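# Shelve floor cartons in the aisle's farthest shelving section

## Task

Pick up every carton lying on the aisle floor and set each one onto a shelf belonging to the final shelving section at the far end of the aisle (the left or right side both count). Each carton must sit directly on the shelf board, not stacked on another carton, must stand level rather than tilted, and must not overhang the shelf edge. The robot itself must not topple or finish leaning, or the task fails.

## Robot and tools

ROBOT. TidyBot++: a holonomic base (0.54 m long, 0.50 m wide, 0.38 m high) on four powered casters carrying a single seven-joint arm with a two-finger gripper. The shoulder sits 0.12 m ahead of the base centre at 0.68 m height. Arm segments: upper arm 0.42 m, forearm 0.31 m, hand 0.31 m. Cameras: base_camera (fixed on the base, looking forward and down) and wrist_camera (fisheye, looks along the hand). The arm begins folded with the hand pointing down.

FRAMES. Base frame: origin on the floor beneath the base centre, x forward, y left, z up, metres. Odometry frame: the base frame as it was at the scene's start; base_odometry reports x, y and heading (rad, left positive, -3.142 to 3.142) from wheel turns only, so slip shows as travel and drift builds up.

move. One action per call; the moving parts start together. Arguments:
- base: object of relative offsets measured along the base's own axes at the instant the command begins (not a pose). translate_m: forward +, -2 to 2 m. strafe_m: left +, -2 to 2 m. rotate_rad: counter-clockwise from above +, -6.3 to 6.3 rad. Combined translate and strafe drive straight to the resulting point.
- joints: absolute targets in radians by name: joint_1_rad ... joint_7_rad, plus gripper_pos (0 open, 1 closed; pad gap about 85 x (1 - gripper_pos) mm). Ranges: joint_2_rad ±2.249, joint_4_rad ±2.579, joint_6_rad ±2.099; joints 1, 3, 5, 7 are unlimited but go the shorter way, so rotate further in steps under half a turn. joint_1_rad positive is clockwise seen from above (opposite to heading). joint_7_rad at 1.57 with the hand down makes the fingers open left-right.
- target: one flat list of seven numbers, an absolute hand pose in the base frame: x, y, z in metres, then quaternion qw, qx, qy, qz, the same form as the hand_pose line. The pose is the midpoint of the closed finger pads; its z axis runs out along the fingers. With target, joints may contain only gripper_pos, otherwise the call is refused.
- speeds: caps for this action only: translate_m / strafe_m 0.05 to 0.5 m/s (give it under one key if both are used), rotate_rad 0.1 to 1.57 rad/s, gripper_pos 0.234 to 0.993 per s.
- min_time_s: 0.1 to 8 s, the shortest duration of each arm motion.
- cameras: list of "base_camera", "wrist_camera" or "all"; [] for none.
- blocking: true (default) returns when everything is at rest; false returns within about 0.5 s while motion continues.
An action never runs past 15 s; a base move is cut after 14 s with time_out.

wait: seconds 0 to 10, plus optional cameras; commands nothing and returns early once motions settle. stop: brakes all your running motions. zoom_image: camera plus region [x0, y0, x1, y1] in pixels of that camera's newest image, each side at most 504. read_manual: licence texts only. finished_scene: scene (the current scene number) ends the scene; make no further call in that reply.

RESULT LINES. base_status, joint_status, hand_status: "moving", "done", "off_target" (resting short, maybe still pushing), or stops: contact_stop, time_out, torque_fault, limit_stop_at_motor_heat. A stop you did not command cancels the rest of your reply's move, wait and finished_scene calls. "not_followed" / "joint command not followed" with "cause:" means a self-collision or reach check withheld the targets. hand_pose: current hand pose; hand_target: where the hand would be with joints on target. motor_effort: percent of each motor's maximum, peak in brackets. base_tilt: degrees forward/right. on_its_own: things the robot did unasked. earlier move: state of a non-blocking move. pictures: image order. "ARM HIT", MOTOR HOT and OVER-TEMPERATURE FAULT are warnings.

PRACTICAL NOTES. The hand usually lands within about 3 cm of a target; correct by adding (wanted - measured) to the last target's xyz. To hold still, resend hand_target, not hand_pose. A hand pointing down reaches only about 0.94 m high, and only near the base. Poses low, forward and close to the base often fail or drive the arm into the base; nothing stops the arm hitting the base. Loads make the arm sag. The gripper reads off_target when an object stops it, then squeezes firmly (about 100 N at the slowest gripper speed, up to about 140 N at default); avoid hard squeezes on cartons still resting on something. A blocked joint keeps pushing harder the farther its target; a torque fault freezes the arm for 10 s.

AVOID. Dropping cartons or releasing them while moving, slamming into shelves or floor, driving or turning while the arm is caught on something above about 0.6 m (tipping risk), reaching far out or swinging a stretched arm sideways (can tip the stationary robot), pushing hard against fixed furniture, and holding loads outstretched long enough to overheat motors. Backing away or retracting the arm rights a slight lean. Your thinking time lets the scene run, so running moves continue meanwhile.

Each tool is called after "Call:" as name([rows], argument=value, ...), one row to a line, values as JSON.

## Session

Call:
move()

Scene clock: 0.00 s.
Motor temperatures (°C): [32 30 23 26 33 37 34]
base_odometry: x=+0.000 y=+0.000 heading=+0.000
base_tilt: forward=-0.2 right=+0.7
base_status: not commanded
joint_positions: joint_1_rad=-0.035 joint_2_rad=-0.313 joint_3_rad=+3.132 joint_4_rad=-2.544 joint_5_rad=-0.036 joint_6_rad=-0.845 joint_7_rad=+1.531 gripper_pos=+0.000
joint_status: not commanded
motor_effort: joint_1_rad=+0 joint_2_rad=-2 joint_3_rad=+0 joint_4_rad=+12 joint_5_rad=+0 joint_6_rad=+0 joint_7_rad=+0
hand_pose: x=+0.2578 y=+0.0157 z=+0.5788 quat_wxyz=(-0.014, +0.999, -0.009, +0.032) (m; base frame)
hand_target: x=+0.2577 y=+0.0157 z=+0.5788 quat_wxyz=(-0.014, +0.999, -0.009, +0.032) (m; base frame)
hand_status: not commanded
pictures: base_camera, wrist_camera

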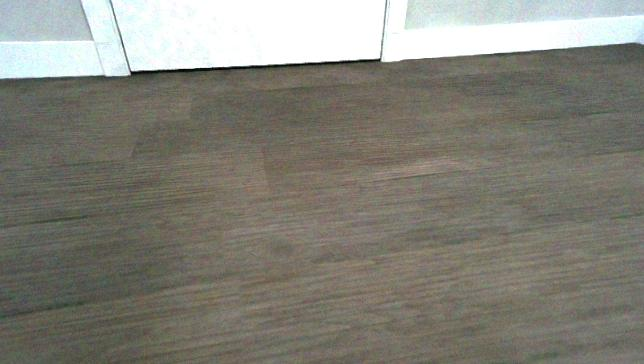

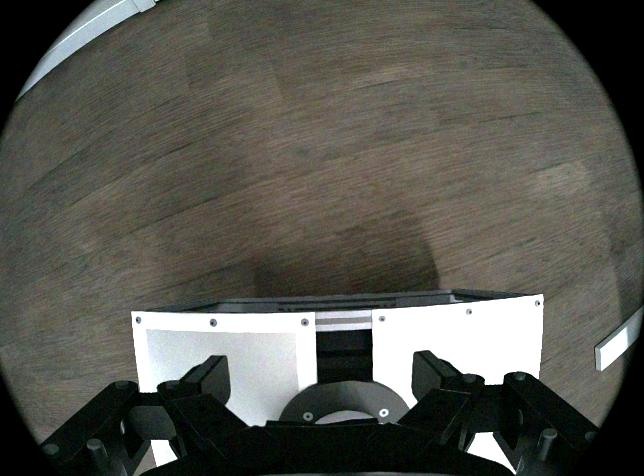

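Call:
move(joints={"joint_6_rad": 0.66}, cameras=["wrist_camera"])

Scene clock: 9.73 s.
move: done
base_odometry: x=+0.000 y=+0.000 heading=+0.000
base_tilt: forward=-0.2 right=+0.7
base_status: not commanded
joint_positions: joint_1_rad=-0.035 joint_2_rad=-0.313 joint_3_rad=+3.132 joint_4_rad=-2.544 joint_5_rad=-0.036 joint_6_rad=+0.613 joint_7_rad=+1.531 gripper_pos=+0.000
joint_status: all done
motor_effort: joint_1_rad=+0(0) joint_2_rad=-6(7) joint_3_rad=+0(1) joint_4_rad=+16(16) joint_5_rad=+1(1) joint_6_rad=+8(9) joint_7_rad=+0(1)
hand_pose: x=+0.5485 y=+0.0145 z=+0.8747 quat_wxyz=(-0.031, +0.723, -0.015, +0.690)
hand_target: x=+0.5488 y=+0.0141 z=+0.8891 quat_wxyz=(-0.031, +0.707, -0.015, +0.706)
hand_status: not commanded
wrist_camera: T_world_to_cam=[[0.00866, -0.99663, -0.08162, 0.0809], [-0.05935, 0.08097, -0.99495, 0.95718], [0.9982, 0.01346, -0.05845, -0.35778]] pos_world=[0.41324, 0.00794, 0.93803]

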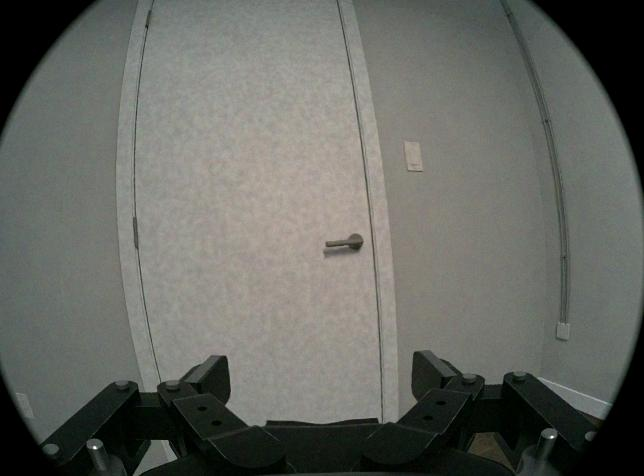

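Call:
move(joints={"joint_1_rad": 1.4}, cameras=["wrist_camera"])

Call:
move(joints={"joint_1_rad": 2.8}, cameras=["wrist_camera"])

Call:
move(joints={"joint_1_rad": 4.2}, cameras=["wrist_camera"])

Scene clock: 15.87 s.
move: done
base_odometry: x=+0.000 y=+0.000 heading=+0.000
base_tilt: forward=-0.2 right=+0.7
base_status: not commanded
joint_positions: joint_1_rad=+1.388 joint_2_rad=-0.313 joint_3_rad=+3.132 joint_4_rad=-2.544 joint_5_rad=-0.036 joint_6_rad=+0.613 joint_7_rad=+1.531 gripper_pos=+0.000
joint_status: all done
motor_effort: joint_1_rad=+0(2) joint_2_rad=-6(7) joint_3_rad=+1(1) joint_4_rad=+16(16) joint_5_rad=+0(1) joint_6_rad=+8(9) joint_7_rad=+0(1)
hand_pose: x=+0.1964 y=-0.4227 z=+0.8747 quat_wxyz=(+0.427, +0.538, -0.484, +0.542)
hand_target: x=+0.1911 y=-0.4240 z=+0.8891 quat_wxyz=(+0.441, +0.523, -0.477, +0.552)
hand_status: not commanded
wrist_camera: T_world_to_cam=[[-0.98454, -0.15501, -0.08163, 0.19906], [0.07138, 0.0706, -0.99495, 0.94162], [0.15999, -0.98539, -0.05845, -0.25802]] pos_world=[0.17005, -0.28988, 0.93803]

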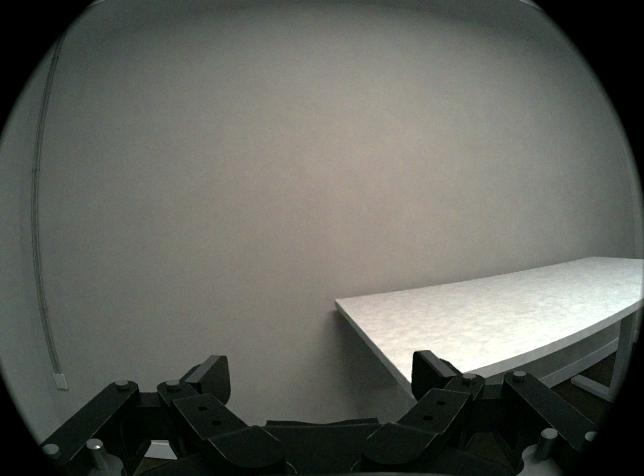

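Scene clock: 18.53 s.
move: done
base_odometry: x=+0.000 y=+0.000 heading=+0.000
base_tilt: forward=-0.2 right=+0.7
base_status: not commanded
joint_positions: joint_1_rad=+2.788 joint_2_rad=-0.313 joint_3_rad=+3.132 joint_4_rad=-2.544 joint_5_rad=-0.036 joint_6_rad=+0.613 joint_7_rad=+1.531 gripper_pos=+0.000
joint_status: all done
motor_effort: joint_1_rad=+0(2) joint_2_rad=-7(7) joint_3_rad=+0(1) joint_4_rad=+16(16) joint_5_rad=+1(1) joint_6_rad=+8(8) joint_7_rad=+0(1)
hand_pose: x=-0.2844 y=-0.1481 z=+0.8747 quat_wxyz=(+0.676, +0.100, -0.717, +0.139)
hand_target: x=-0.2865 y=-0.1431 z=+0.8891 quat_wxyz=(+0.693, +0.093, -0.701, +0.138)
hand_status: not commanded
wrist_camera: T_world_to_cam=[[-0.31993, 0.94392, -0.0816, 0.11993], [0.08169, -0.05833, -0.99495, 0.9404], [-0.94391, -0.32498, -0.05845, -0.12665]] pos_world=[-0.15799, -0.09951, 0.93803]

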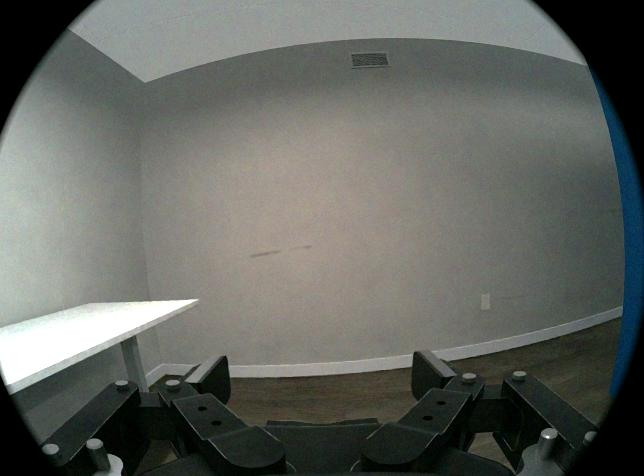

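Scene clock: 21.20 s.
move: done
base_odometry: x=+0.000 y=+0.000 heading=+0.000
base_tilt: forward=-0.2 right=+0.7
base_status: not commanded
joint_positions: joint_1_rad=+4.188 joint_2_rad=-0.313 joint_3_rad=+3.132 joint_4_rad=-2.544 joint_5_rad=-0.036 joint_6_rad=+0.613 joint_7_rad=+1.531 gripper_pos=+0.000
joint_status: all done
motor_effort: joint_1_rad=+0(2) joint_2_rad=-6(7) joint_3_rad=+1(1) joint_4_rad=+16(16) joint_5_rad=+1(1) joint_6_rad=+8(8) joint_7_rad=+0(1)
hand_pose: x=-0.0955 y=+0.3724 z=+0.8747 quat_wxyz=(+0.607, -0.386, -0.612, -0.329)
hand_target: x=-0.0909 y=+0.3753 z=+0.8891 quat_wxyz=(+0.619, -0.381, -0.596, -0.341)
hand_status: not commanded
wrist_camera: T_world_to_cam=[[0.8758, 0.47572, -0.08163, -0.02231], [-0.04361, -0.09043, -0.99495, 0.95531], [-0.48069, 0.87494, -0.05845, -0.18182]] pos_world=[-0.0262, 0.25608, 0.93803]

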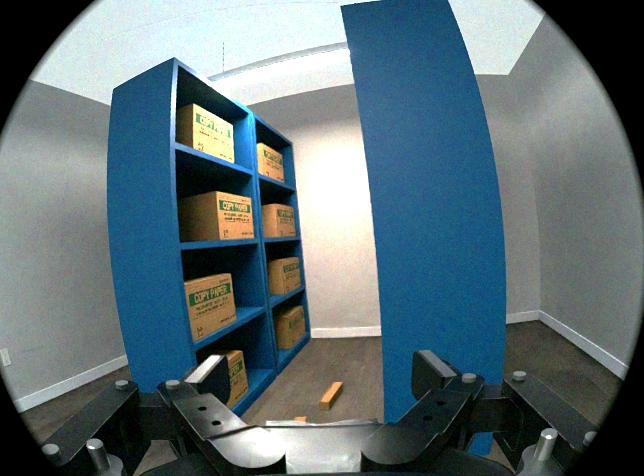

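Call:
zoom_image(camera="wrist_camera", region=[150, 180, 450, 450])

Scaled by 1.680.

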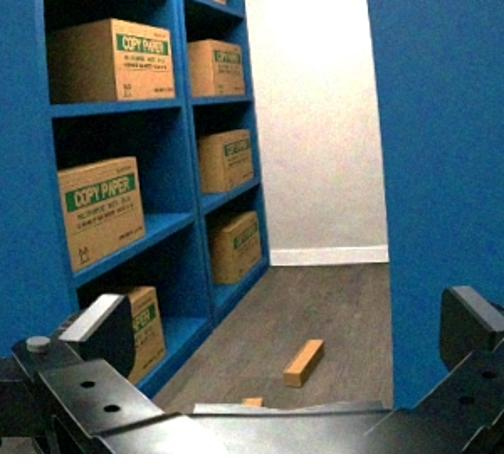

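Call:
move(base={"rotate_rad": 1.83}, speeds={"rotate_rad": 1.0}, joints={"joint_1_rad": 6.283, "joint_6_rad": 0.25}, min_time_s=2, cameras=["all"])

Scene clock: 33.80 s.
move: done
base_odometry: x=+0.000 y=+0.000 heading=+1.830
base_tilt: forward=-0.2 right=+0.7
base_status: done
joint_positions: joint_1_rad=+6.271 joint_2_rad=-0.313 joint_3_rad=+3.132 joint_4_rad=-2.544 joint_5_rad=-0.036 joint_6_rad=+0.303 joint_7_rad=+1.531 gripper_pos=+0.000
joint_status: all done
motor_effort: joint_1_rad=+0(2) joint_2_rad=-6(7) joint_3_rad=+0(1) joint_4_rad=+16(16) joint_5_rad=+1(1) joint_6_rad=+8(9) joint_7_rad=+0(1)
hand_pose: x=+0.5294 y=+0.0069 z=+0.7805 quat_wxyz=(+0.021, -0.821, +0.024, -0.570)
hand_target: x=+0.5232 y=+0.0026 z=+0.7651 quat_wxyz=(+0.018, -0.836, +0.029, -0.548)
hand_status: not commanded
pictures: base_camera, wrist_camera
wrist_camera: T_world_to_cam=[[-0.0312, -0.9967, -0.07491, 0.08165], [-0.35873, 0.08112, -0.92991, 0.97073], [0.93292, -0.00215, -0.36008, -0.07404]] pos_world=[0.41985, 0.00248, 0.88215]

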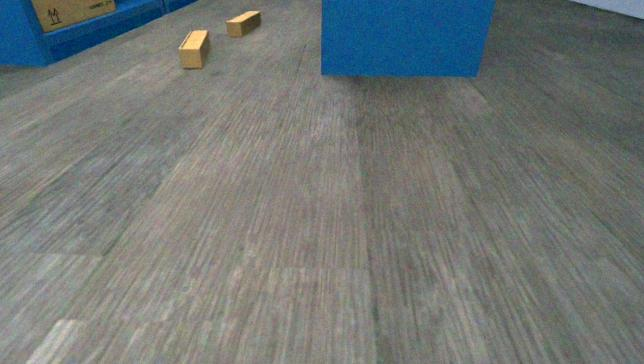

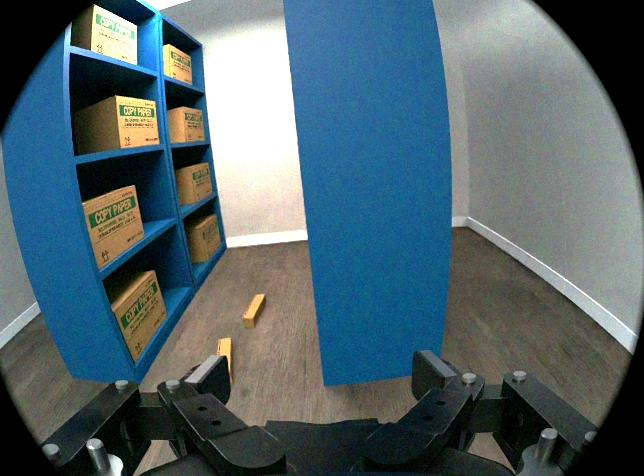

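Call:
move(base={"rotate_rad": 0.065, "strafe_m": 0.374}, joints={"joint_1_rad": 6.283, "joint_3_rad": 3.1416, "joint_5_rad": 0.0, "joint_6_rad": 0.15, "joint_7_rad": 1.5708}, cameras=["all"])

Scene clock: 73.30 s.
move: done
base_odometry: x=-0.362 y=-0.096 heading=+1.895
base_tilt: forward=-0.2 right=+0.7
base_status: done
joint_positions: joint_1_rad=+6.277 joint_2_rad=-0.313 joint_3_rad=+3.141 joint_4_rad=-2.544 joint_5_rad=-0.030 joint_6_rad=+0.186 joint_7_rad=+1.548 gripper_pos=+0.000
joint_status: all done
motor_effort: joint_1_rad=+0(2) joint_2_rad=-6(7) joint_3_rad=+1(2) joint_4_rad=+16(17) joint_5_rad=+0(2) joint_6_rad=+7(9) joint_7_rad=+0(1)
hand_pose: x=+0.5147 y=+0.0022 z=+0.7470 quat_wxyz=(+0.013, -0.853, +0.021, -0.521)
hand_target: x=+0.5095 y=+0.0014 z=+0.7373 quat_wxyz=(+0.000, -0.863, +0.000, -0.506)
hand_status: not commanded
pictures: base_camera, wrist_camera
wrist_camera: T_world_to_cam=[[-0.03953, -0.99778, -0.05363, 0.06239], [-0.46548, 0.06589, -0.8826, 0.9543], [0.88418, -0.00993, -0.46704, 0.03259]] pos_world=[0.41785, -0.0003, 0.86084]

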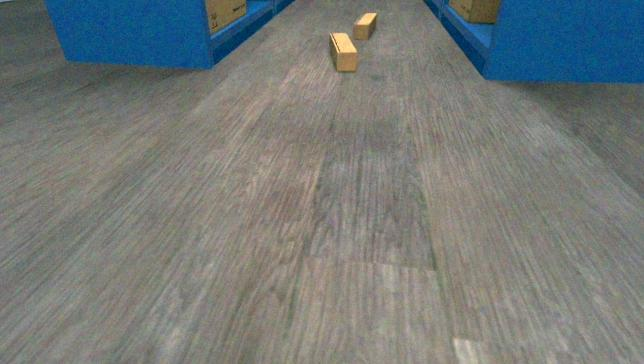

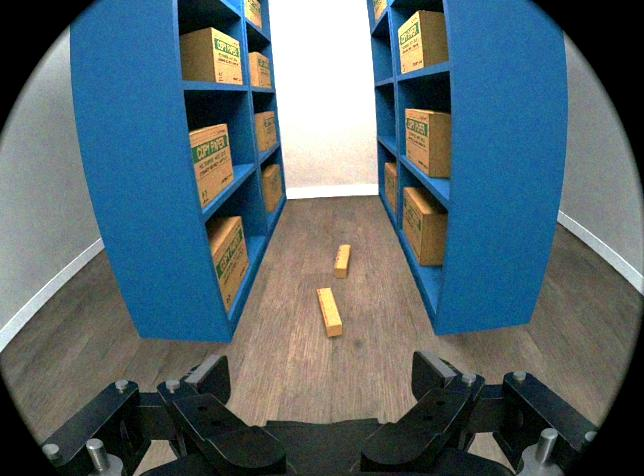

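Call:
zoom_image(camera="wrist_camera", region=[220, 50, 460, 290])

Scaled by 2.100.

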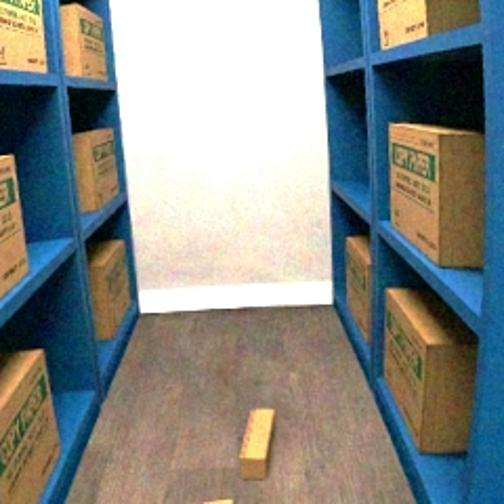

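Call:
zoom_image(camera="base_camera", region=[300, 0, 420, 90])

Call:
zoom_image(camera="wrist_camera", region=[290, 220, 390, 360])

Scaled by 4.200.

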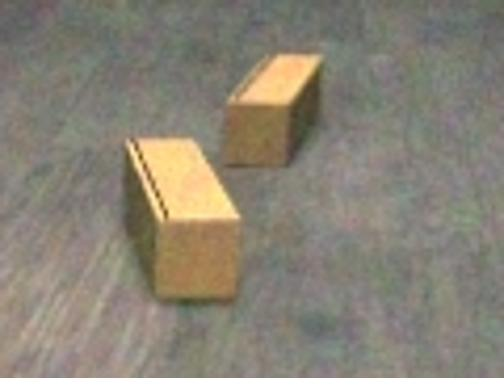

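Scaled by 3.600.

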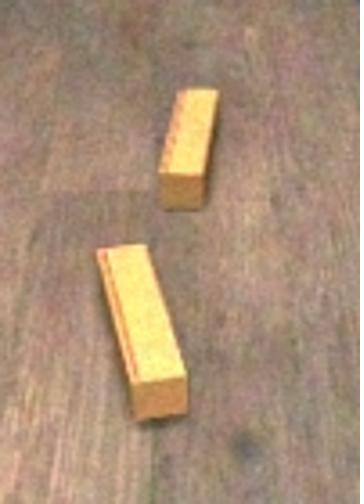

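Call:
move(base={"rotate_rad": -0.05, "translate_m": 0.797, "strafe_m": -0.063}, joints={"joint_1_rad": -0.182, "joint_2_rad": 1.3385, "joint_3_rad": 3.1416, "joint_4_rad": -1.994, "joint_5_rad": 0.0, "joint_6_rad": 0.9765, "joint_7_rad": 1.5708, "gripper_pos": 0}, min_time_s=3, cameras=["all"])

Scene clock: 133.63 s.
move: done
base_odometry: x=-0.556 y=+0.680 heading=+1.846
base_tilt: forward=-0.1 right=+0.7
base_status: done
joint_positions: joint_1_rad=+6.113 joint_2_rad=+1.295 joint_3_rad=+3.141 joint_4_rad=-2.017 joint_5_rad=-0.030 joint_6_rad=+0.929 joint_7_rad=+1.548 gripper_pos=+0.000
joint_status: all done
motor_effort: joint_1_rad=+0(2) joint_2_rad=-34(36) joint_3_rad=-1(2) joint_4_rad=+1(16) joint_5_rad=+0(1) joint_6_rad=+6(8) joint_7_rad=+0(1)
hand_pose: x=+0.6777 y=+0.0901 z=+0.2609 quat_wxyz=(+0.028, -0.927, -0.056, -0.370)
hand_target: x=+0.6793 y=+0.1045 z=+0.2499 quat_wxyz=(+0.035, -0.920, -0.084, -0.381)
hand_status: not commanded
pictures: base_camera, wrist_camera
wrist_camera: T_world_to_cam=[[0.10479, -0.99439, -0.01472, 0.02223], [-0.72969, -0.06682, -0.68051, 0.73362], [0.6757, 0.08205, -0.7326, -0.13537]] pos_world=[0.62445, 0.08223, 0.40039]

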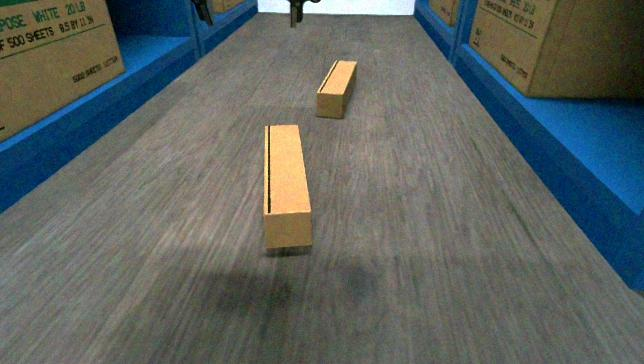

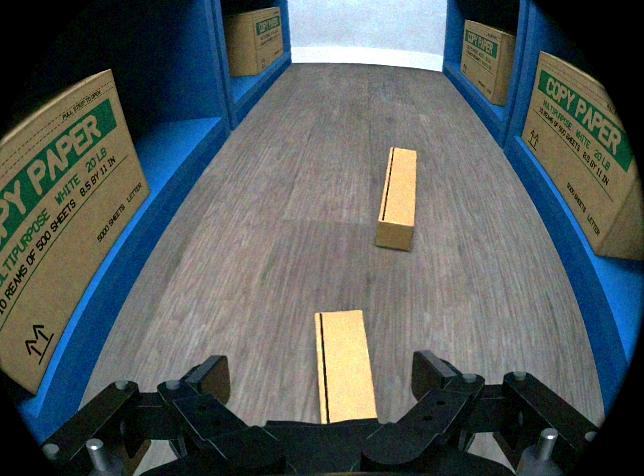

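Call:
zoom_image(camera="base_camera", region=[220, 40, 400, 270])

Scaled by 2.191.

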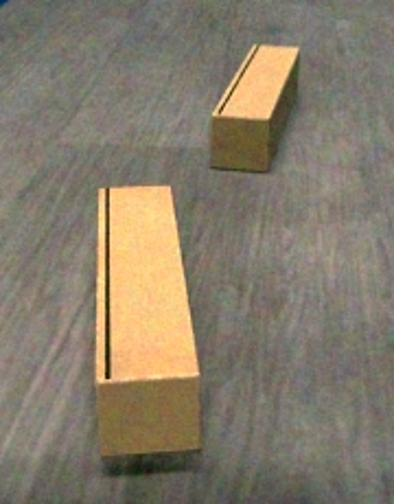

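Call:
zoom_image(camera="base_camera", region=[400, 0, 644, 300])

Call:
zoom_image(camera="base_camera", region=[0, 0, 260, 230])

Scaled by 1.680.

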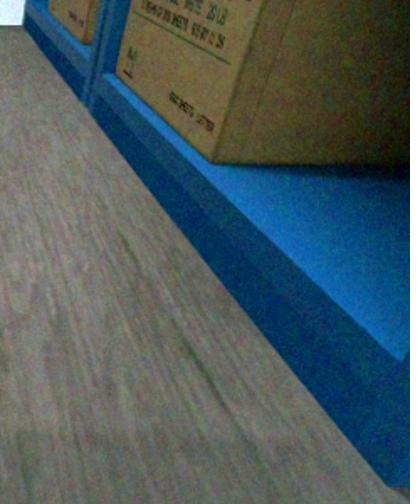

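Scaled by 1.938.

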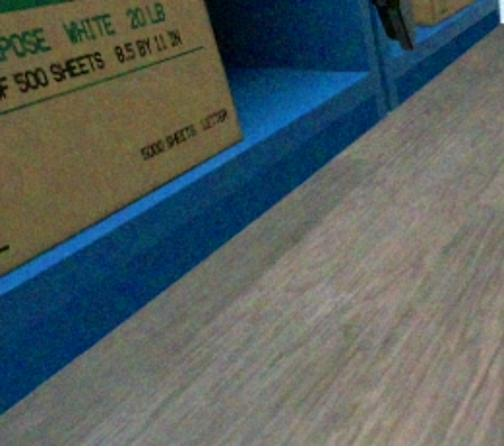

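Call:
move(base={"translate_m": 0.042, "strafe_m": -0.03}, joints={"joint_5_rad": 0.03, "joint_7_rad": 1.593, "joint_1_rad": -0.182}, cameras=["wrist_camera"])

Scene clock: 161.53 s.
move: done
base_odometry: x=-0.539 y=+0.729 heading=+1.846
base_tilt: forward=-0.1 right=+0.7
base_status: done
joint_positions: joint_1_rad=+6.106 joint_2_rad=+1.295 joint_3_rad=+3.141 joint_4_rad=-2.008 joint_5_rad=-0.011 joint_6_rad=+0.934 joint_7_rad=+1.560 gripper_pos=+0.000
joint_status: all done
motor_effort: joint_1_rad=+0(2) joint_2_rad=-34(35) joint_3_rad=-1(2) joint_4_rad=+1(2) joint_5_rad=+1(1) joint_6_rad=+6(6) joint_7_rad=+0(0)
hand_pose: x=+0.6818 y=+0.0992 z=+0.2632 quat_wxyz=(+0.032, -0.924, -0.072, -0.375)
hand_target: x=+0.6778 y=+0.1121 z=+0.2500 quat_wxyz=(+0.039, -0.918, -0.107, -0.381)
hand_status: not commanded
wrist_camera: T_world_to_cam=[[0.13808, -0.99037, -0.00996, 0.00654], [-0.71781, -0.09314, -0.68998, 0.73575], [0.68241, 0.10242, -0.72376, -0.14612]] pos_world=[0.62694, 0.08997, 0.40197]

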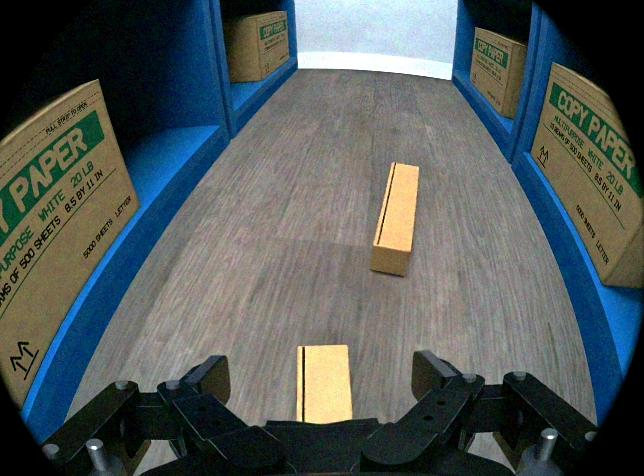

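Call:
move(joints={"joint_2_rad": 1.742, "joint_4_rad": -1.629, "joint_6_rad": 1.028}, min_time_s=2, cameras=["all"])

Scene clock: 171.77 s.
move: done
base_odometry: x=-0.539 y=+0.729 heading=+1.846
base_tilt: forward=-0.2 right=+0.7
base_status: not commanded
joint_positions: joint_1_rad=+6.106 joint_2_rad=+1.698 joint_3_rad=+3.141 joint_4_rad=-1.649 joint_5_rad=-0.011 joint_6_rad=+0.982 joint_7_rad=+1.560 gripper_pos=+0.000
joint_status: all done
motor_effort: joint_1_rad=+0(0) joint_2_rad=-34(37) joint_3_rad=-1(1) joint_4_rad=+0(2) joint_5_rad=+0(1) joint_6_rad=+6(7) joint_7_rad=+0(1)
hand_pose: x=+0.6820 y=+0.0991 z=+0.0988 quat_wxyz=(+0.032, -0.923, -0.072, -0.377)
hand_target: x=+0.6740 y=+0.1116 z=+0.0868 quat_wxyz=(+0.040, -0.915, -0.106, -0.387)
hand_status: not commanded
pictures: base_camera, wrist_camera
wrist_camera: T_world_to_cam=[[0.13813, -0.99037, -0.00957, 0.00473], [-0.71442, -0.09294, -0.69351, 0.62057], [0.68594, 0.10263, -0.72038, -0.268]] pos_world=[0.62653, 0.08987, 0.23736]

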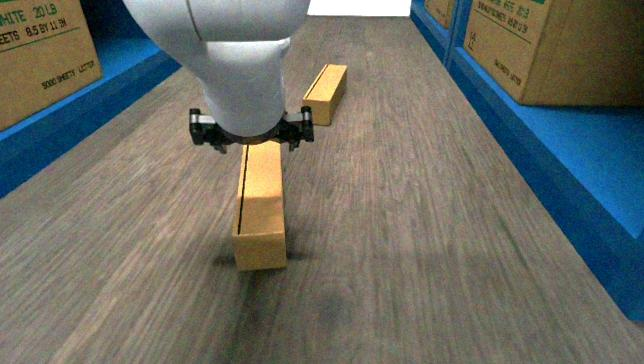

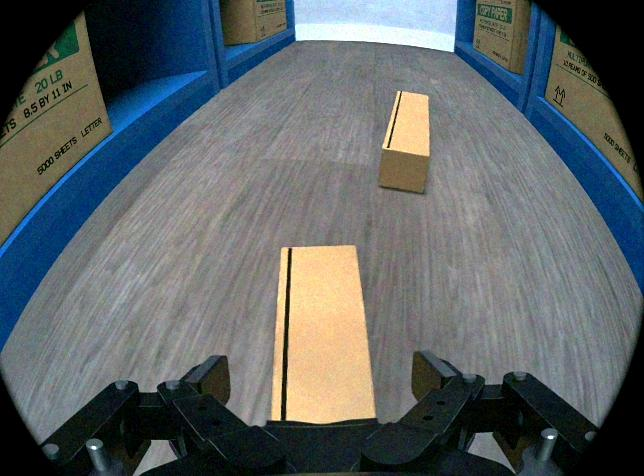

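Call:
move(joints={"joint_2_rad": 1.893, "joint_4_rad": -1.433, "joint_6_rad": 0.992}, min_time_s=2, cameras=["all"])

Scene clock: 178.97 s.
move: done
base_odometry: x=-0.539 y=+0.729 heading=+1.846
base_tilt: forward=-0.2 right=+0.7
base_status: not commanded
joint_positions: joint_1_rad=+6.106 joint_2_rad=+1.843 joint_3_rad=+3.141 joint_4_rad=-1.455 joint_5_rad=-0.011 joint_6_rad=+0.982 joint_7_rad=+1.560 gripper_pos=+0.000
joint_status: all done
motor_effort: joint_1_rad=+0(1) joint_2_rad=-35(36) joint_3_rad=-1(1) joint_4_rad=+1(2) joint_5_rad=+1(1) joint_6_rad=+6(7) joint_7_rad=+0(1)
hand_pose: x=+0.6953 y=+0.1015 z=+0.0471 quat_wxyz=(+0.035, -0.913, -0.071, -0.400)
hand_target: x=+0.6743 y=+0.1115 z=+0.0244 quat_wxyz=(+0.040, -0.913, -0.106, -0.391)
hand_status: not commanded
pictures: base_camera, wrist_camera
wrist_camera: T_world_to_cam=[[0.13857, -0.99029, -0.0114, 0.00451], [-0.68027, -0.08681, -0.7278, 0.57163], [0.71974, 0.10861, -0.68569, -0.34028]] pos_world=[0.63315, 0.09105, 0.18276]

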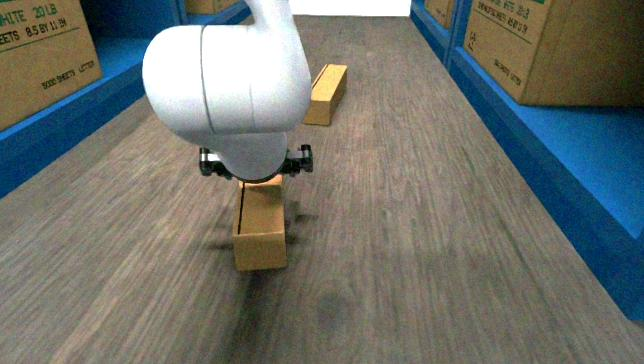

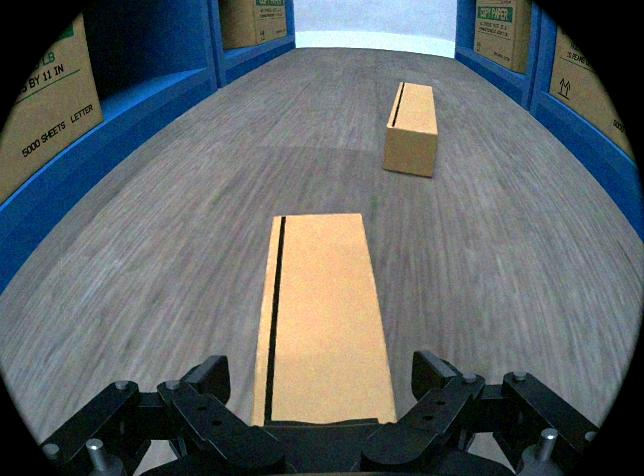

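Call:
move(joints={"joint_2_rad": 1.918, "joint_4_rad": -1.424, "joint_6_rad": 0.935}, min_time_s=1.5, cameras=["all"])

Scene clock: 188.33 s.
move: done
base_odometry: x=-0.539 y=+0.729 heading=+1.846
base_tilt: forward=-0.1 right=+0.7
base_status: not commanded
joint_positions: joint_1_rad=+6.106 joint_2_rad=+1.866 joint_3_rad=+3.141 joint_4_rad=-1.447 joint_5_rad=-0.011 joint_6_rad=+0.981 joint_7_rad=+1.560 gripper_pos=+0.000
joint_status: all done
motor_effort: joint_1_rad=+0(1) joint_2_rad=-34(36) joint_3_rad=-1(1) joint_4_rad=+1(2) joint_5_rad=+1(1) joint_6_rad=+6(7) joint_7_rad=+0(0)
hand_pose: x=+0.6842 y=+0.0995 z=+0.0346 quat_wxyz=(+0.034, -0.917, -0.072, -0.392)
hand_target: x=+0.6501 y=+0.1067 z=-0.0004 quat_wxyz=(+0.037, -0.927, -0.108, -0.357)
hand_status: not commanded
pictures: base_camera, wrist_camera
wrist_camera: T_world_to_cam=[[0.13834, -0.99033, -0.01081, 0.00407], [-0.69254, -0.08892, -0.71588, 0.56298], [0.70799, 0.10652, -0.69814, -0.332]] pos_world=[0.62438, 0.08946, 0.17129]

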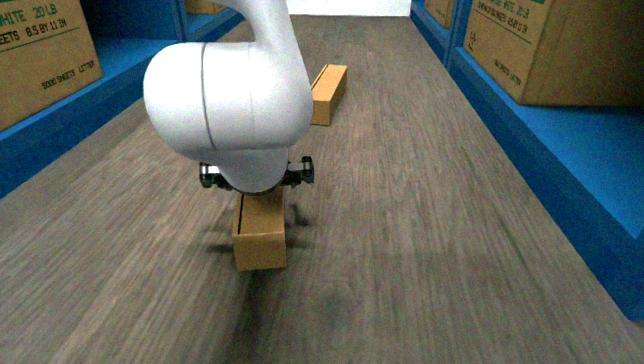

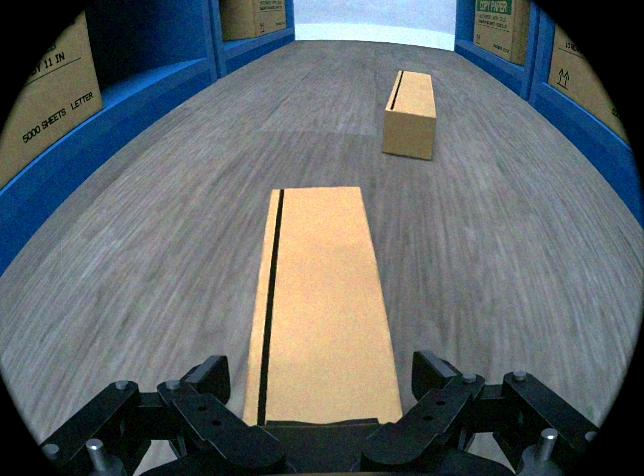

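Call:
move(joints={"gripper_pos": 0.30}, speeds={"gripper_pos": 0.234}, cameras=["wrist_camera"])

Scene clock: 196.07 s.
move: done
base_odometry: x=-0.539 y=+0.729 heading=+1.846
base_tilt: forward=-0.2 right=+0.7
base_status: not commanded
joint_positions: joint_1_rad=+6.106 joint_2_rad=+1.866 joint_3_rad=+3.141 joint_4_rad=-1.447 joint_5_rad=-0.011 joint_6_rad=+0.981 joint_7_rad=+1.560 gripper_pos=+0.299
joint_status: all done
motor_effort: joint_1_rad=+0(0) joint_2_rad=-34(35) joint_3_rad=-1(1) joint_4_rad=+1(1) joint_5_rad=+0(1) joint_6_rad=+6(6) joint_7_rad=+0(1)
hand_pose: x=+0.6842 y=+0.0995 z=+0.0346 quat_wxyz=(+0.034, -0.917, -0.072, -0.392)
hand_target: x=+0.6501 y=+0.1067 z=-0.0004 quat_wxyz=(+0.037, -0.927, -0.108, -0.357)
hand_status: not commanded
wrist_camera: T_world_to_cam=[[0.13841, -0.99032, -0.01086, 0.00402], [-0.69243, -0.08892, -0.71598, 0.563], [0.70808, 0.10662, -0.69803, -0.33215]] pos_world=[0.62448, 0.08946, 0.17129]

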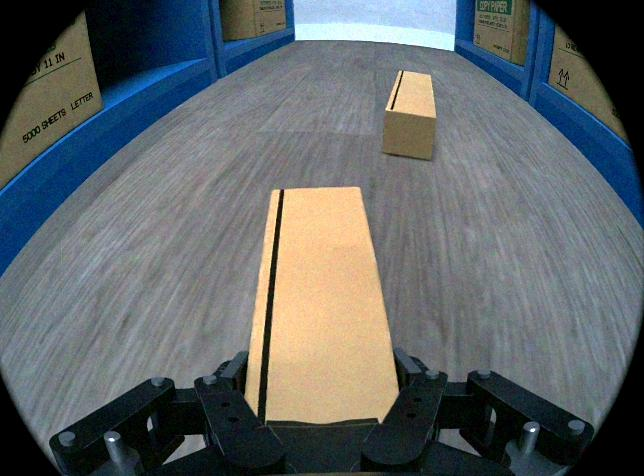

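Call:
move(joints={"gripper_pos": 0.32}, speeds={"gripper_pos": 0.234})

Call:
move(joints={"gripper_pos": 0.335}, speeds={"gripper_pos": 0.234})

Call:
move(joints={"gripper_pos": 0.345}, speeds={"gripper_pos": 0.234})

Call:
move(joints={"gripper_pos": 0.355}, speeds={"gripper_pos": 0.234}, cameras=["wrist_camera"])

Scene clock: 199.13 s.
move: done
base_odometry: x=-0.539 y=+0.729 heading=+1.846
base_tilt: forward=-0.2 right=+0.7
base_status: not commanded
joint_positions: joint_1_rad=+6.106 joint_2_rad=+1.866 joint_3_rad=+3.141 joint_4_rad=-1.447 joint_5_rad=-0.011 joint_6_rad=+0.981 joint_7_rad=+1.560 gripper_pos=+0.319
joint_status: all done
motor_effort: joint_1_rad=+0(0) joint_2_rad=-34(35) joint_3_rad=-1(1) joint_4_rad=+1(1) joint_5_rad=+1(1) joint_6_rad=+6(6) joint_7_rad=+0(1)
hand_pose: x=+0.6842 y=+0.0995 z=+0.0346 quat_wxyz=(+0.034, -0.917, -0.072, -0.392)
hand_target: x=+0.6501 y=+0.1067 z=-0.0004 quat_wxyz=(+0.037, -0.927, -0.108, -0.357)
hand_status: not commanded
pictures: none

Scene clock: 199.97 s.
move: done
base_odometry: x=-0.539 y=+0.729 heading=+1.846
base_tilt: forward=-0.2 right=+0.7
base_status: not commanded
joint_positions: joint_1_rad=+6.106 joint_2_rad=+1.866 joint_3_rad=+3.141 joint_4_rad=-1.447 joint_5_rad=-0.011 joint_6_rad=+0.981 joint_7_rad=+1.560 gripper_pos=+0.333
joint_status: all done
motor_effort: joint_1_rad=+0(0) joint_2_rad=-32(34) joint_3_rad=-1(1) joint_4_rad=+1(2) joint_5_rad=+1(1) joint_6_rad=+4(6) joint_7_rad=+0(0)
hand_pose: x=+0.6842 y=+0.0995 z=+0.0346 quat_wxyz=(+0.034, -0.917, -0.072, -0.392)
hand_target: x=+0.6501 y=+0.1067 z=-0.0004 quat_wxyz=(+0.037, -0.927, -0.108, -0.357)
hand_status: not commanded
pictures: none

Scene clock: 200.90 s.
move: done
base_odometry: x=-0.539 y=+0.729 heading=+1.846
base_tilt: forward=-0.1 right=+0.7
base_status: not commanded
joint_positions: joint_1_rad=+6.106 joint_2_rad=+1.866 joint_3_rad=+3.141 joint_4_rad=-1.447 joint_5_rad=-0.011 joint_6_rad=+0.981 joint_7_rad=+1.560 gripper_pos=+0.341
joint_status: all done
motor_effort: joint_1_rad=+0(0) joint_2_rad=-31(32) joint_3_rad=-1(1) joint_4_rad=+1(2) joint_5_rad=+0(1) joint_6_rad=+3(5) joint_7_rad=+0(0)
hand_pose: x=+0.6842 y=+0.0995 z=+0.0346 quat_wxyz=(+0.034, -0.917, -0.072, -0.392)
hand_target: x=+0.6501 y=+0.1067 z=-0.0004 quat_wxyz=(+0.037, -0.927, -0.108, -0.357)
hand_status: not commanded
pictures: none

Scene clock: 201.97 s.
move: done
base_odometry: x=-0.539 y=+0.729 heading=+1.846
base_tilt: forward=-0.2 right=+0.7
base_status: not commanded
joint_positions: joint_1_rad=+6.106 joint_2_rad=+1.866 joint_3_rad=+3.141 joint_4_rad=-1.447 joint_5_rad=-0.011 joint_6_rad=+0.981 joint_7_rad=+1.560 gripper_pos=+0.352
joint_status: all done
motor_effort: joint_1_rad=+0(0) joint_2_rad=-29(31) joint_3_rad=-1(1) joint_4_rad=+1(2) joint_5_rad=+0(1) joint_6_rad=+2(3) joint_7_rad=+0(0)
hand_pose: x=+0.6842 y=+0.0995 z=+0.0346 quat_wxyz=(+0.034, -0.917, -0.072, -0.392)
hand_target: x=+0.6501 y=+0.1067 z=-0.0004 quat_wxyz=(+0.037, -0.927, -0.108, -0.357)
hand_status: not commanded
wrist_camera: T_world_to_cam=[[0.13841, -0.99032, -0.01086, 0.00402], [-0.69243, -0.08892, -0.71598, 0.563], [0.70808, 0.10662, -0.69803, -0.33215]] pos_world=[0.62448, 0.08946, 0.17129]

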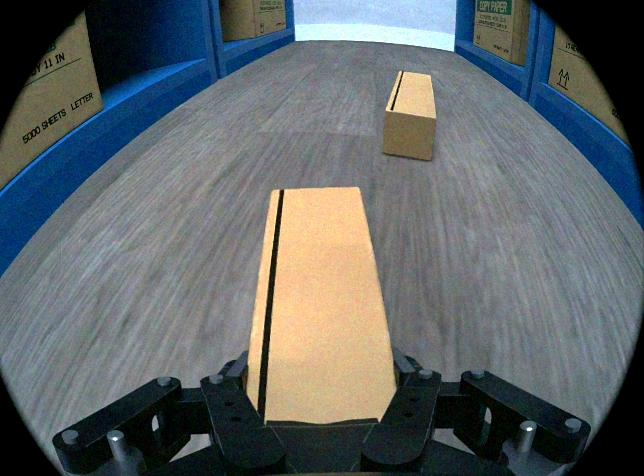

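Call:
move(joints={"gripper_pos": 0.366}, speeds={"gripper_pos": 0.234})

Call:
move(joints={"gripper_pos": 0.376}, speeds={"gripper_pos": 0.234})

Scene clock: 207.73 s.
move: done
base_odometry: x=-0.539 y=+0.729 heading=+1.846
base_tilt: forward=-0.2 right=+0.7
base_status: not commanded
joint_positions: joint_1_rad=+6.106 joint_2_rad=+1.866 joint_3_rad=+3.141 joint_4_rad=-1.447 joint_5_rad=-0.011 joint_6_rad=+0.981 joint_7_rad=+1.560 gripper_pos=+0.361
joint_status: all done
motor_effort: joint_1_rad=+0(0) joint_2_rad=-28(29) joint_3_rad=-1(1) joint_4_rad=+1(2) joint_5_rad=+1(1) joint_6_rad=+1(2) joint_7_rad=+0(0)
hand_pose: x=+0.6842 y=+0.0995 z=+0.0346 quat_wxyz=(+0.034, -0.917, -0.072, -0.392)
hand_target: x=+0.6501 y=+0.1067 z=-0.0004 quat_wxyz=(+0.037, -0.927, -0.108, -0.357)
hand_status: not commanded
pictures: none

Scene clock: 208.37 s.
move: off_target
base_odometry: x=-0.539 y=+0.729 heading=+1.846
base_tilt: forward=-0.2 right=+0.7
base_status: not commanded
joint_positions: joint_1_rad=+6.106 joint_2_rad=+1.866 joint_3_rad=+3.141 joint_4_rad=-1.447 joint_5_rad=-0.011 joint_6_rad=+0.981 joint_7_rad=+1.560 gripper_pos=+0.361
joint_status: gripper_pos off_target (ended at +0.361, target +0.376)
motor_effort: joint_1_rad=+0(0) joint_2_rad=-28(28) joint_3_rad=-1(1) joint_4_rad=+1(2) joint_5_rad=+0(1) joint_6_rad=+1(2) joint_7_rad=+0(0)
hand_pose: x=+0.6842 y=+0.0995 z=+0.0346 quat_wxyz=(+0.034, -0.917, -0.072, -0.392)
hand_target: x=+0.6501 y=+0.1067 z=-0.0004 quat_wxyz=(+0.037, -0.927, -0.108, -0.357)
hand_status: not commanded
pictures: none

Call:
move(joints={"joint_2_rad": 1.55, "joint_4_rad": -1.80, "joint_6_rad": 1.06}, min_time_s=2.5, cameras=["all"])

Scene clock: 220.77 s.
move: done
base_odometry: x=-0.539 y=+0.729 heading=+1.846
base_tilt: forward=-0.2 right=+0.7
base_status: not commanded
joint_positions: joint_1_rad=+6.106 joint_2_rad=+1.605 joint_3_rad=+3.141 joint_4_rad=-1.782 joint_5_rad=-0.011 joint_6_rad=+1.012 joint_7_rad=+1.560 gripper_pos=+0.361
joint_status: all done
motor_effort: joint_1_rad=+0(0) joint_2_rad=-35(35) joint_3_rad=-1(1) joint_4_rad=+0(2) joint_5_rad=+0(1) joint_6_rad=+6(7) joint_7_rad=+0(1)
hand_pose: x=+0.6710 y=+0.0971 z=+0.1385 quat_wxyz=(+0.032, -0.924, -0.072, -0.373)
hand_target: x=+0.6972 y=+0.1161 z=+0.1779 quat_wxyz=(+0.042, -0.905, -0.105, -0.411)
hand_status: not commanded
pictures: base_camera, wrist_camera
wrist_camera: T_world_to_cam=[[0.13809, -0.99038, -0.00889, 0.00453], [-0.72079, -0.09433, -0.6867, 0.64346], [0.67926, 0.10123, -0.72689, -0.22608]] pos_world=[0.61675, 0.08807, 0.27757]

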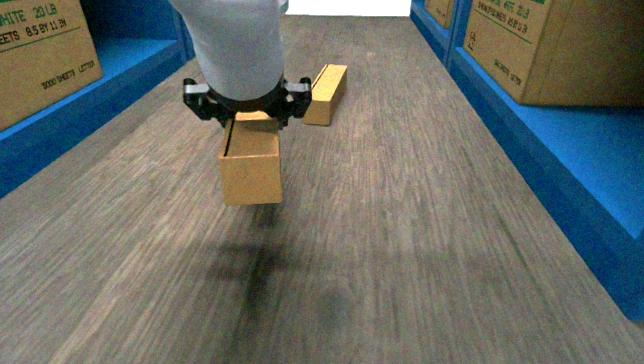

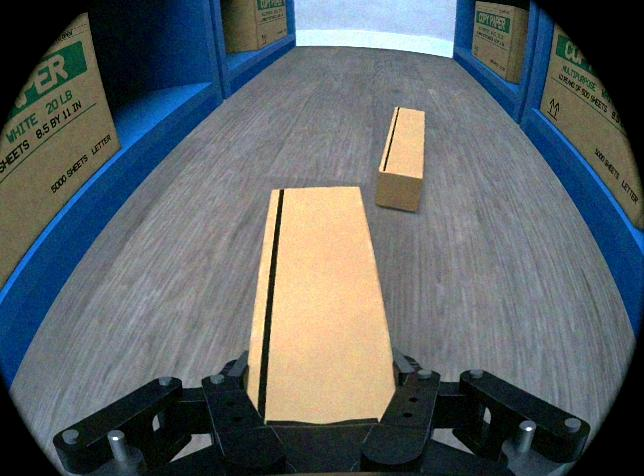

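Call:
move(base={"translate_m": -0.35}, joints={"joint_1_rad": -1.571, "joint_6_rad": 1.10}, min_time_s=4, cameras=["wrist_camera"])

Scene clock: 234.93 s.
move: done
base_odometry: x=-0.444 y=+0.392 heading=+1.846
base_tilt: forward=-0.2 right=+0.7
base_status: done
joint_positions: joint_1_rad=+4.715 joint_2_rad=+1.600 joint_3_rad=+3.141 joint_4_rad=-1.790 joint_5_rad=-0.011 joint_6_rad=+1.051 joint_7_rad=+1.560 gripper_pos=+0.361
joint_status: all done
motor_effort: joint_1_rad=+0(3) joint_2_rad=-35(36) joint_3_rad=-1(2) joint_4_rad=+0(1) joint_5_rad=+0(1) joint_6_rad=+7(7) joint_7_rad=+0(1)
hand_pose: x=+0.1219 y=+0.5671 z=+0.1484 quat_wxyz=(+0.275, -0.658, -0.644, -0.277)
hand_target: x=+0.1092 y=+0.5977 z=+0.1875 quat_wxyz=(+0.308, -0.622, -0.653, -0.302)
hand_status: not commanded
wrist_camera: T_world_to_cam=[[0.99915, -0.04011, -0.00979, -0.09783], [-0.03514, -0.70172, -0.71159, 0.56337], [0.02167, 0.71132, -0.70253, -0.16301]] pos_world=[0.12108, 0.50736, 0.2854]

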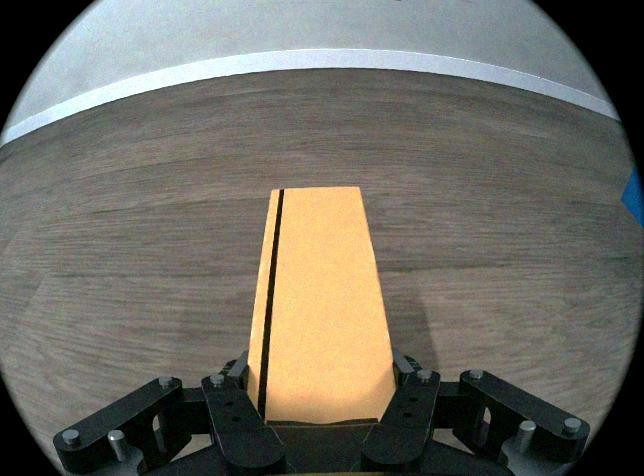

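Call:
move(joints={"joint_2_rad": 1.884, "joint_4_rad": -1.49, "joint_6_rad": 0.967}, min_time_s=3)

Scene clock: 242.10 s.
move: done
base_odometry: x=-0.444 y=+0.392 heading=+1.846
base_tilt: forward=-0.2 right=+0.7
base_status: not commanded
joint_positions: joint_1_rad=+4.715 joint_2_rad=+1.839 joint_3_rad=+3.141 joint_4_rad=-1.512 joint_5_rad=-0.011 joint_6_rad=+1.015 joint_7_rad=+1.560 gripper_pos=+0.361
joint_status: all done
motor_effort: joint_1_rad=+0(0) joint_2_rad=-35(37) joint_3_rad=-1(1) joint_4_rad=+0(2) joint_5_rad=+0(1) joint_6_rad=+6(8) joint_7_rad=+0(1)
hand_pose: x=+0.1218 y=+0.5649 z=+0.0471 quat_wxyz=(+0.276, -0.658, -0.643, -0.278)
hand_target: x=+0.1099 y=+0.5364 z=+0.0153 quat_wxyz=(+0.257, -0.644, -0.676, -0.251)
hand_status: not commanded
pictures: none

Call:
move(joints={"joint_2_rad": 1.912, "joint_4_rad": -1.424, "joint_6_rad": 0.933}, min_time_s=2, cameras=["wrist_camera"])

Scene clock: 247.57 s.
move: done
base_odometry: x=-0.444 y=+0.392 heading=+1.846
base_tilt: forward=-0.2 right=+0.7
base_status: not commanded
joint_positions: joint_1_rad=+4.715 joint_2_rad=+1.862 joint_3_rad=+3.141 joint_4_rad=-1.448 joint_5_rad=-0.011 joint_6_rad=+0.982 joint_7_rad=+1.560 gripper_pos=+0.361
joint_status: all done
motor_effort: joint_1_rad=+0(0) joint_2_rad=-35(35) joint_3_rad=-1(1) joint_4_rad=+1(2) joint_5_rad=+0(1) joint_6_rad=+6(7) joint_7_rad=+0(1)
hand_pose: x=+0.1218 y=+0.5766 z=+0.0373 quat_wxyz=(+0.279, -0.657, -0.642, -0.281)
hand_target: x=+0.1100 y=+0.5452 z=+0.0024 quat_wxyz=(+0.258, -0.643, -0.676, -0.252)
hand_status: not commanded
wrist_camera: T_world_to_cam=[[0.99913, -0.0402, -0.01101, -0.09824], [-0.03584, -0.69387, -0.71921, 0.48683], [0.02127, 0.71898, -0.69471, -0.25243]] pos_world=[0.12098, 0.51534, 0.17368]

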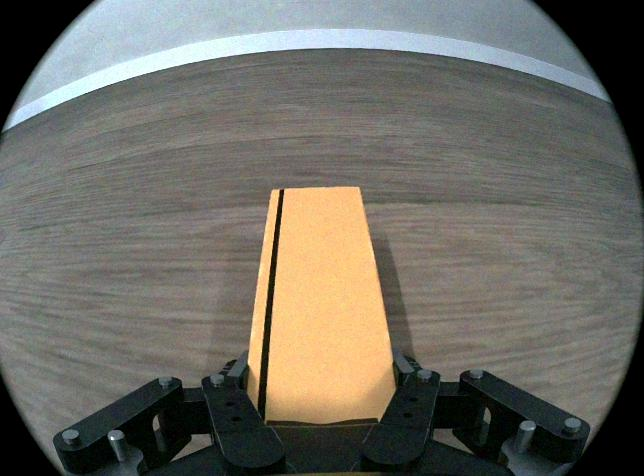

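Call:
move(joints={"joint_2_rad": 1.918}, min_time_s=0.5)

Call:
move(joints={"joint_2_rad": 1.924}, min_time_s=0.5)

Call:
move(joints={"joint_2_rad": 1.930}, min_time_s=0.5)

Scene clock: 250.73 s.
move: done
base_odometry: x=-0.444 y=+0.392 heading=+1.846
base_tilt: forward=-0.2 right=+0.7
base_status: not commanded
joint_positions: joint_1_rad=+4.715 joint_2_rad=+1.866 joint_3_rad=+3.141 joint_4_rad=-1.448 joint_5_rad=-0.011 joint_6_rad=+0.981 joint_7_rad=+1.560 gripper_pos=+0.361
joint_status: all done
motor_effort: joint_1_rad=+0(0) joint_2_rad=-33(36) joint_3_rad=-1(1) joint_4_rad=+1(1) joint_5_rad=+1(1) joint_6_rad=+6(6) joint_7_rad=+0(0)
hand_pose: x=+0.1218 y=+0.5741 z=+0.0349 quat_wxyz=(+0.277, -0.657, -0.642, -0.279)
hand_target: x=+0.1100 y=+0.5412 z=-0.0008 quat_wxyz=(+0.256, -0.644, -0.676, -0.250)
hand_status: not commanded
pictures: none

Scene clock: 251.53 s.
move: done
base_odometry: x=-0.444 y=+0.392 heading=+1.846
base_tilt: forward=-0.2 right=+0.6
base_status: not commanded
joint_positions: joint_1_rad=+4.715 joint_2_rad=+1.866 joint_3_rad=+3.141 joint_4_rad=-1.447 joint_5_rad=-0.011 joint_6_rad=+0.981 joint_7_rad=+1.560 gripper_pos=+0.361
joint_status: all done
motor_effort: joint_1_rad=+0(0) joint_2_rad=-33(35) joint_3_rad=-1(1) joint_4_rad=+1(1) joint_5_rad=+0(1) joint_6_rad=+5(6) joint_7_rad=+0(0)
hand_pose: x=+0.1218 y=+0.5741 z=+0.0348 quat_wxyz=(+0.277, -0.657, -0.642, -0.279)
hand_target: x=+0.1100 y=+0.5371 z=-0.0041 quat_wxyz=(+0.254, -0.644, -0.677, -0.248)
hand_status: not commanded
pictures: none

Scene clock: 252.33 s.
move: done
base_odometry: x=-0.444 y=+0.392 heading=+1.846
base_tilt: forward=-0.2 right=+0.7
base_status: not commanded
joint_positions: joint_1_rad=+4.715 joint_2_rad=+1.866 joint_3_rad=+3.141 joint_4_rad=-1.447 joint_5_rad=-0.011 joint_6_rad=+0.981 joint_7_rad=+1.560 gripper_pos=+0.361
joint_status: all done
motor_effort: joint_1_rad=+0(1) joint_2_rad=-32(33) joint_3_rad=-1(1) joint_4_rad=+1(1) joint_5_rad=+0(1) joint_6_rad=+5(5) joint_7_rad=+0(1)
hand_pose: x=+0.1218 y=+0.5740 z=+0.0348 quat_wxyz=(+0.277, -0.658, -0.642, -0.279)
hand_target: x=+0.1100 y=+0.5329 z=-0.0073 quat_wxyz=(+0.252, -0.645, -0.678, -0.246)
hand_status: not commanded
pictures: none

Call:
move(joints={"gripper_pos": 0.1}, speeds={"gripper_pos": 0.3})

Call:
move(joints={"joint_2_rad": 1.50, "joint_4_rad": -1.85, "joint_6_rad": 1.06}, min_time_s=2, cameras=["wrist_camera"])

Scene clock: 257.07 s.
move: done
base_odometry: x=-0.444 y=+0.392 heading=+1.846
base_tilt: forward=-0.2 right=+0.7
base_status: not commanded
joint_positions: joint_1_rad=+4.715 joint_2_rad=+1.878 joint_3_rad=+3.141 joint_4_rad=-1.443 joint_5_rad=-0.011 joint_6_rad=+0.980 joint_7_rad=+1.560 gripper_pos=+0.100
joint_status: all done
motor_effort: joint_1_rad=+0(0) joint_2_rad=-33(34) joint_3_rad=-1(1) joint_4_rad=+1(1) joint_5_rad=+0(1) joint_6_rad=+6(6) joint_7_rad=+0(0)
hand_pose: x=+0.1217 y=+0.5682 z=+0.0284 quat_wxyz=(+0.275, -0.659, -0.644, -0.277)
hand_target: x=+0.1100 y=+0.5329 z=-0.0073 quat_wxyz=(+0.252, -0.645, -0.678, -0.246)
hand_status: not commanded
pictures: none

Scene clock: 259.40 s.
move: done
base_odometry: x=-0.444 y=+0.392 heading=+1.846
base_tilt: forward=-0.2 right=+0.6
base_status: not commanded
joint_positions: joint_1_rad=+4.715 joint_2_rad=+1.549 joint_3_rad=+3.141 joint_4_rad=-1.831 joint_5_rad=-0.011 joint_6_rad=+1.015 joint_7_rad=+1.560 gripper_pos=+0.100
joint_status: all done
motor_effort: joint_1_rad=+0(1) joint_2_rad=-35(36) joint_3_rad=-1(1) joint_4_rad=+1(2) joint_5_rad=+1(1) joint_6_rad=+6(7) joint_7_rad=+0(1)
hand_pose: x=+0.1218 y=+0.5646 z=+0.1635 quat_wxyz=(+0.267, -0.662, -0.647, -0.269)
hand_target: x=+0.1094 y=+0.5887 z=+0.1990 quat_wxyz=(+0.295, -0.628, -0.660, -0.289)
hand_status: not commanded
wrist_camera: T_world_to_cam=[[0.99914, -0.04043, -0.00925, -0.09753], [-0.03554, -0.71975, -0.69332, 0.57957], [0.02137, 0.69306, -0.72057, -0.13722]] pos_world=[0.12098, 0.5083, 0.30206]

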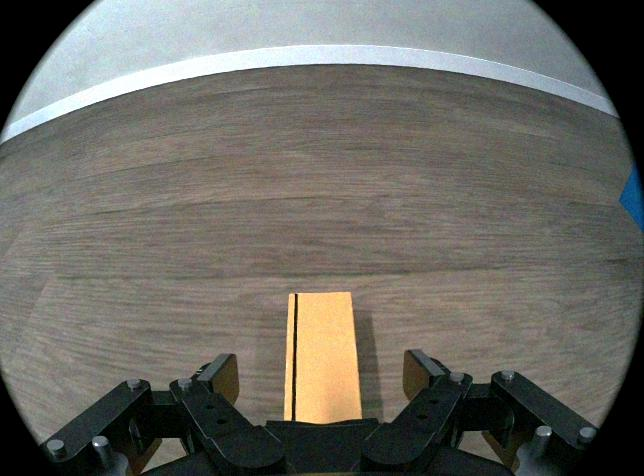

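Call:
move(joints={"joint_1_rad": 0.13, "joint_2_rad": 1.295, "joint_4_rad": -2.0, "joint_6_rad": 0.98, "gripper_pos": 0})

Call:
move(base={"translate_m": 0.72, "strafe_m": 0.13}, cameras=["all"])

Scene clock: 270.60 s.
move: done
base_odometry: x=-0.444 y=+0.392 heading=+1.846
base_tilt: forward=-0.2 right=+0.7
base_status: not commanded
joint_positions: joint_1_rad=+6.407 joint_2_rad=+1.353 joint_3_rad=+3.141 joint_4_rad=-1.979 joint_5_rad=-0.011 joint_6_rad=+1.015 joint_7_rad=+1.560 gripper_pos=+0.000
joint_status: all done
motor_effort: joint_1_rad=+0(4) joint_2_rad=-34(35) joint_3_rad=-1(2) joint_4_rad=+1(1) joint_5_rad=+0(1) joint_6_rad=+6(7) joint_7_rad=+0(0)
hand_pose: x=+0.6946 y=-0.0732 z=+0.2529 quat_wxyz=(-0.026, -0.914, +0.066, -0.400)
hand_target: x=+0.7009 y=-0.0669 z=+0.2749 quat_wxyz=(-0.023, -0.915, +0.037, -0.401)
hand_status: not commanded
pictures: none

Scene clock: 273.33 s.
move: done
base_odometry: x=-0.764 y=+1.049 heading=+1.846
base_tilt: forward=-0.2 right=+0.7
base_status: done
joint_positions: joint_1_rad=+6.408 joint_2_rad=+1.346 joint_3_rad=+3.141 joint_4_rad=-1.990 joint_5_rad=-0.011 joint_6_rad=+1.015 joint_7_rad=+1.560 gripper_pos=+0.000
joint_status: not commanded
motor_effort: joint_1_rad=+0(1) joint_2_rad=-35(36) joint_3_rad=-1(2) joint_4_rad=+1(2) joint_5_rad=+0(1) joint_6_rad=+6(7) joint_7_rad=+0(1)
hand_pose: x=+0.6917 y=-0.0736 z=+0.2550 quat_wxyz=(-0.026, -0.914, +0.067, -0.398)
hand_target: x=+0.7009 y=-0.0669 z=+0.2749 quat_wxyz=(-0.023, -0.915, +0.037, -0.401)
hand_status: not commanded
pictures: base_camera, wrist_camera
wrist_camera: T_world_to_cam=[[-0.16227, -0.98669, -0.01095, 0.04215], [-0.67864, 0.11965, -0.72466, 0.71855], [0.71632, -0.11016, -0.68902, -0.18912]] pos_world=[0.62994, -0.06522, 0.39087]

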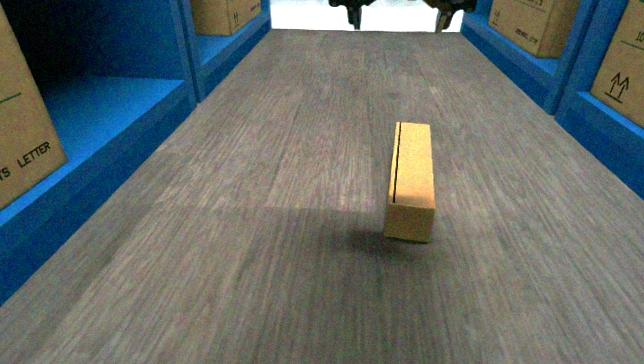

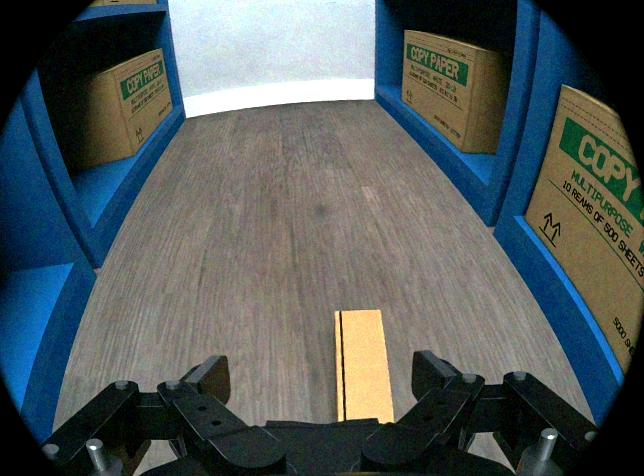

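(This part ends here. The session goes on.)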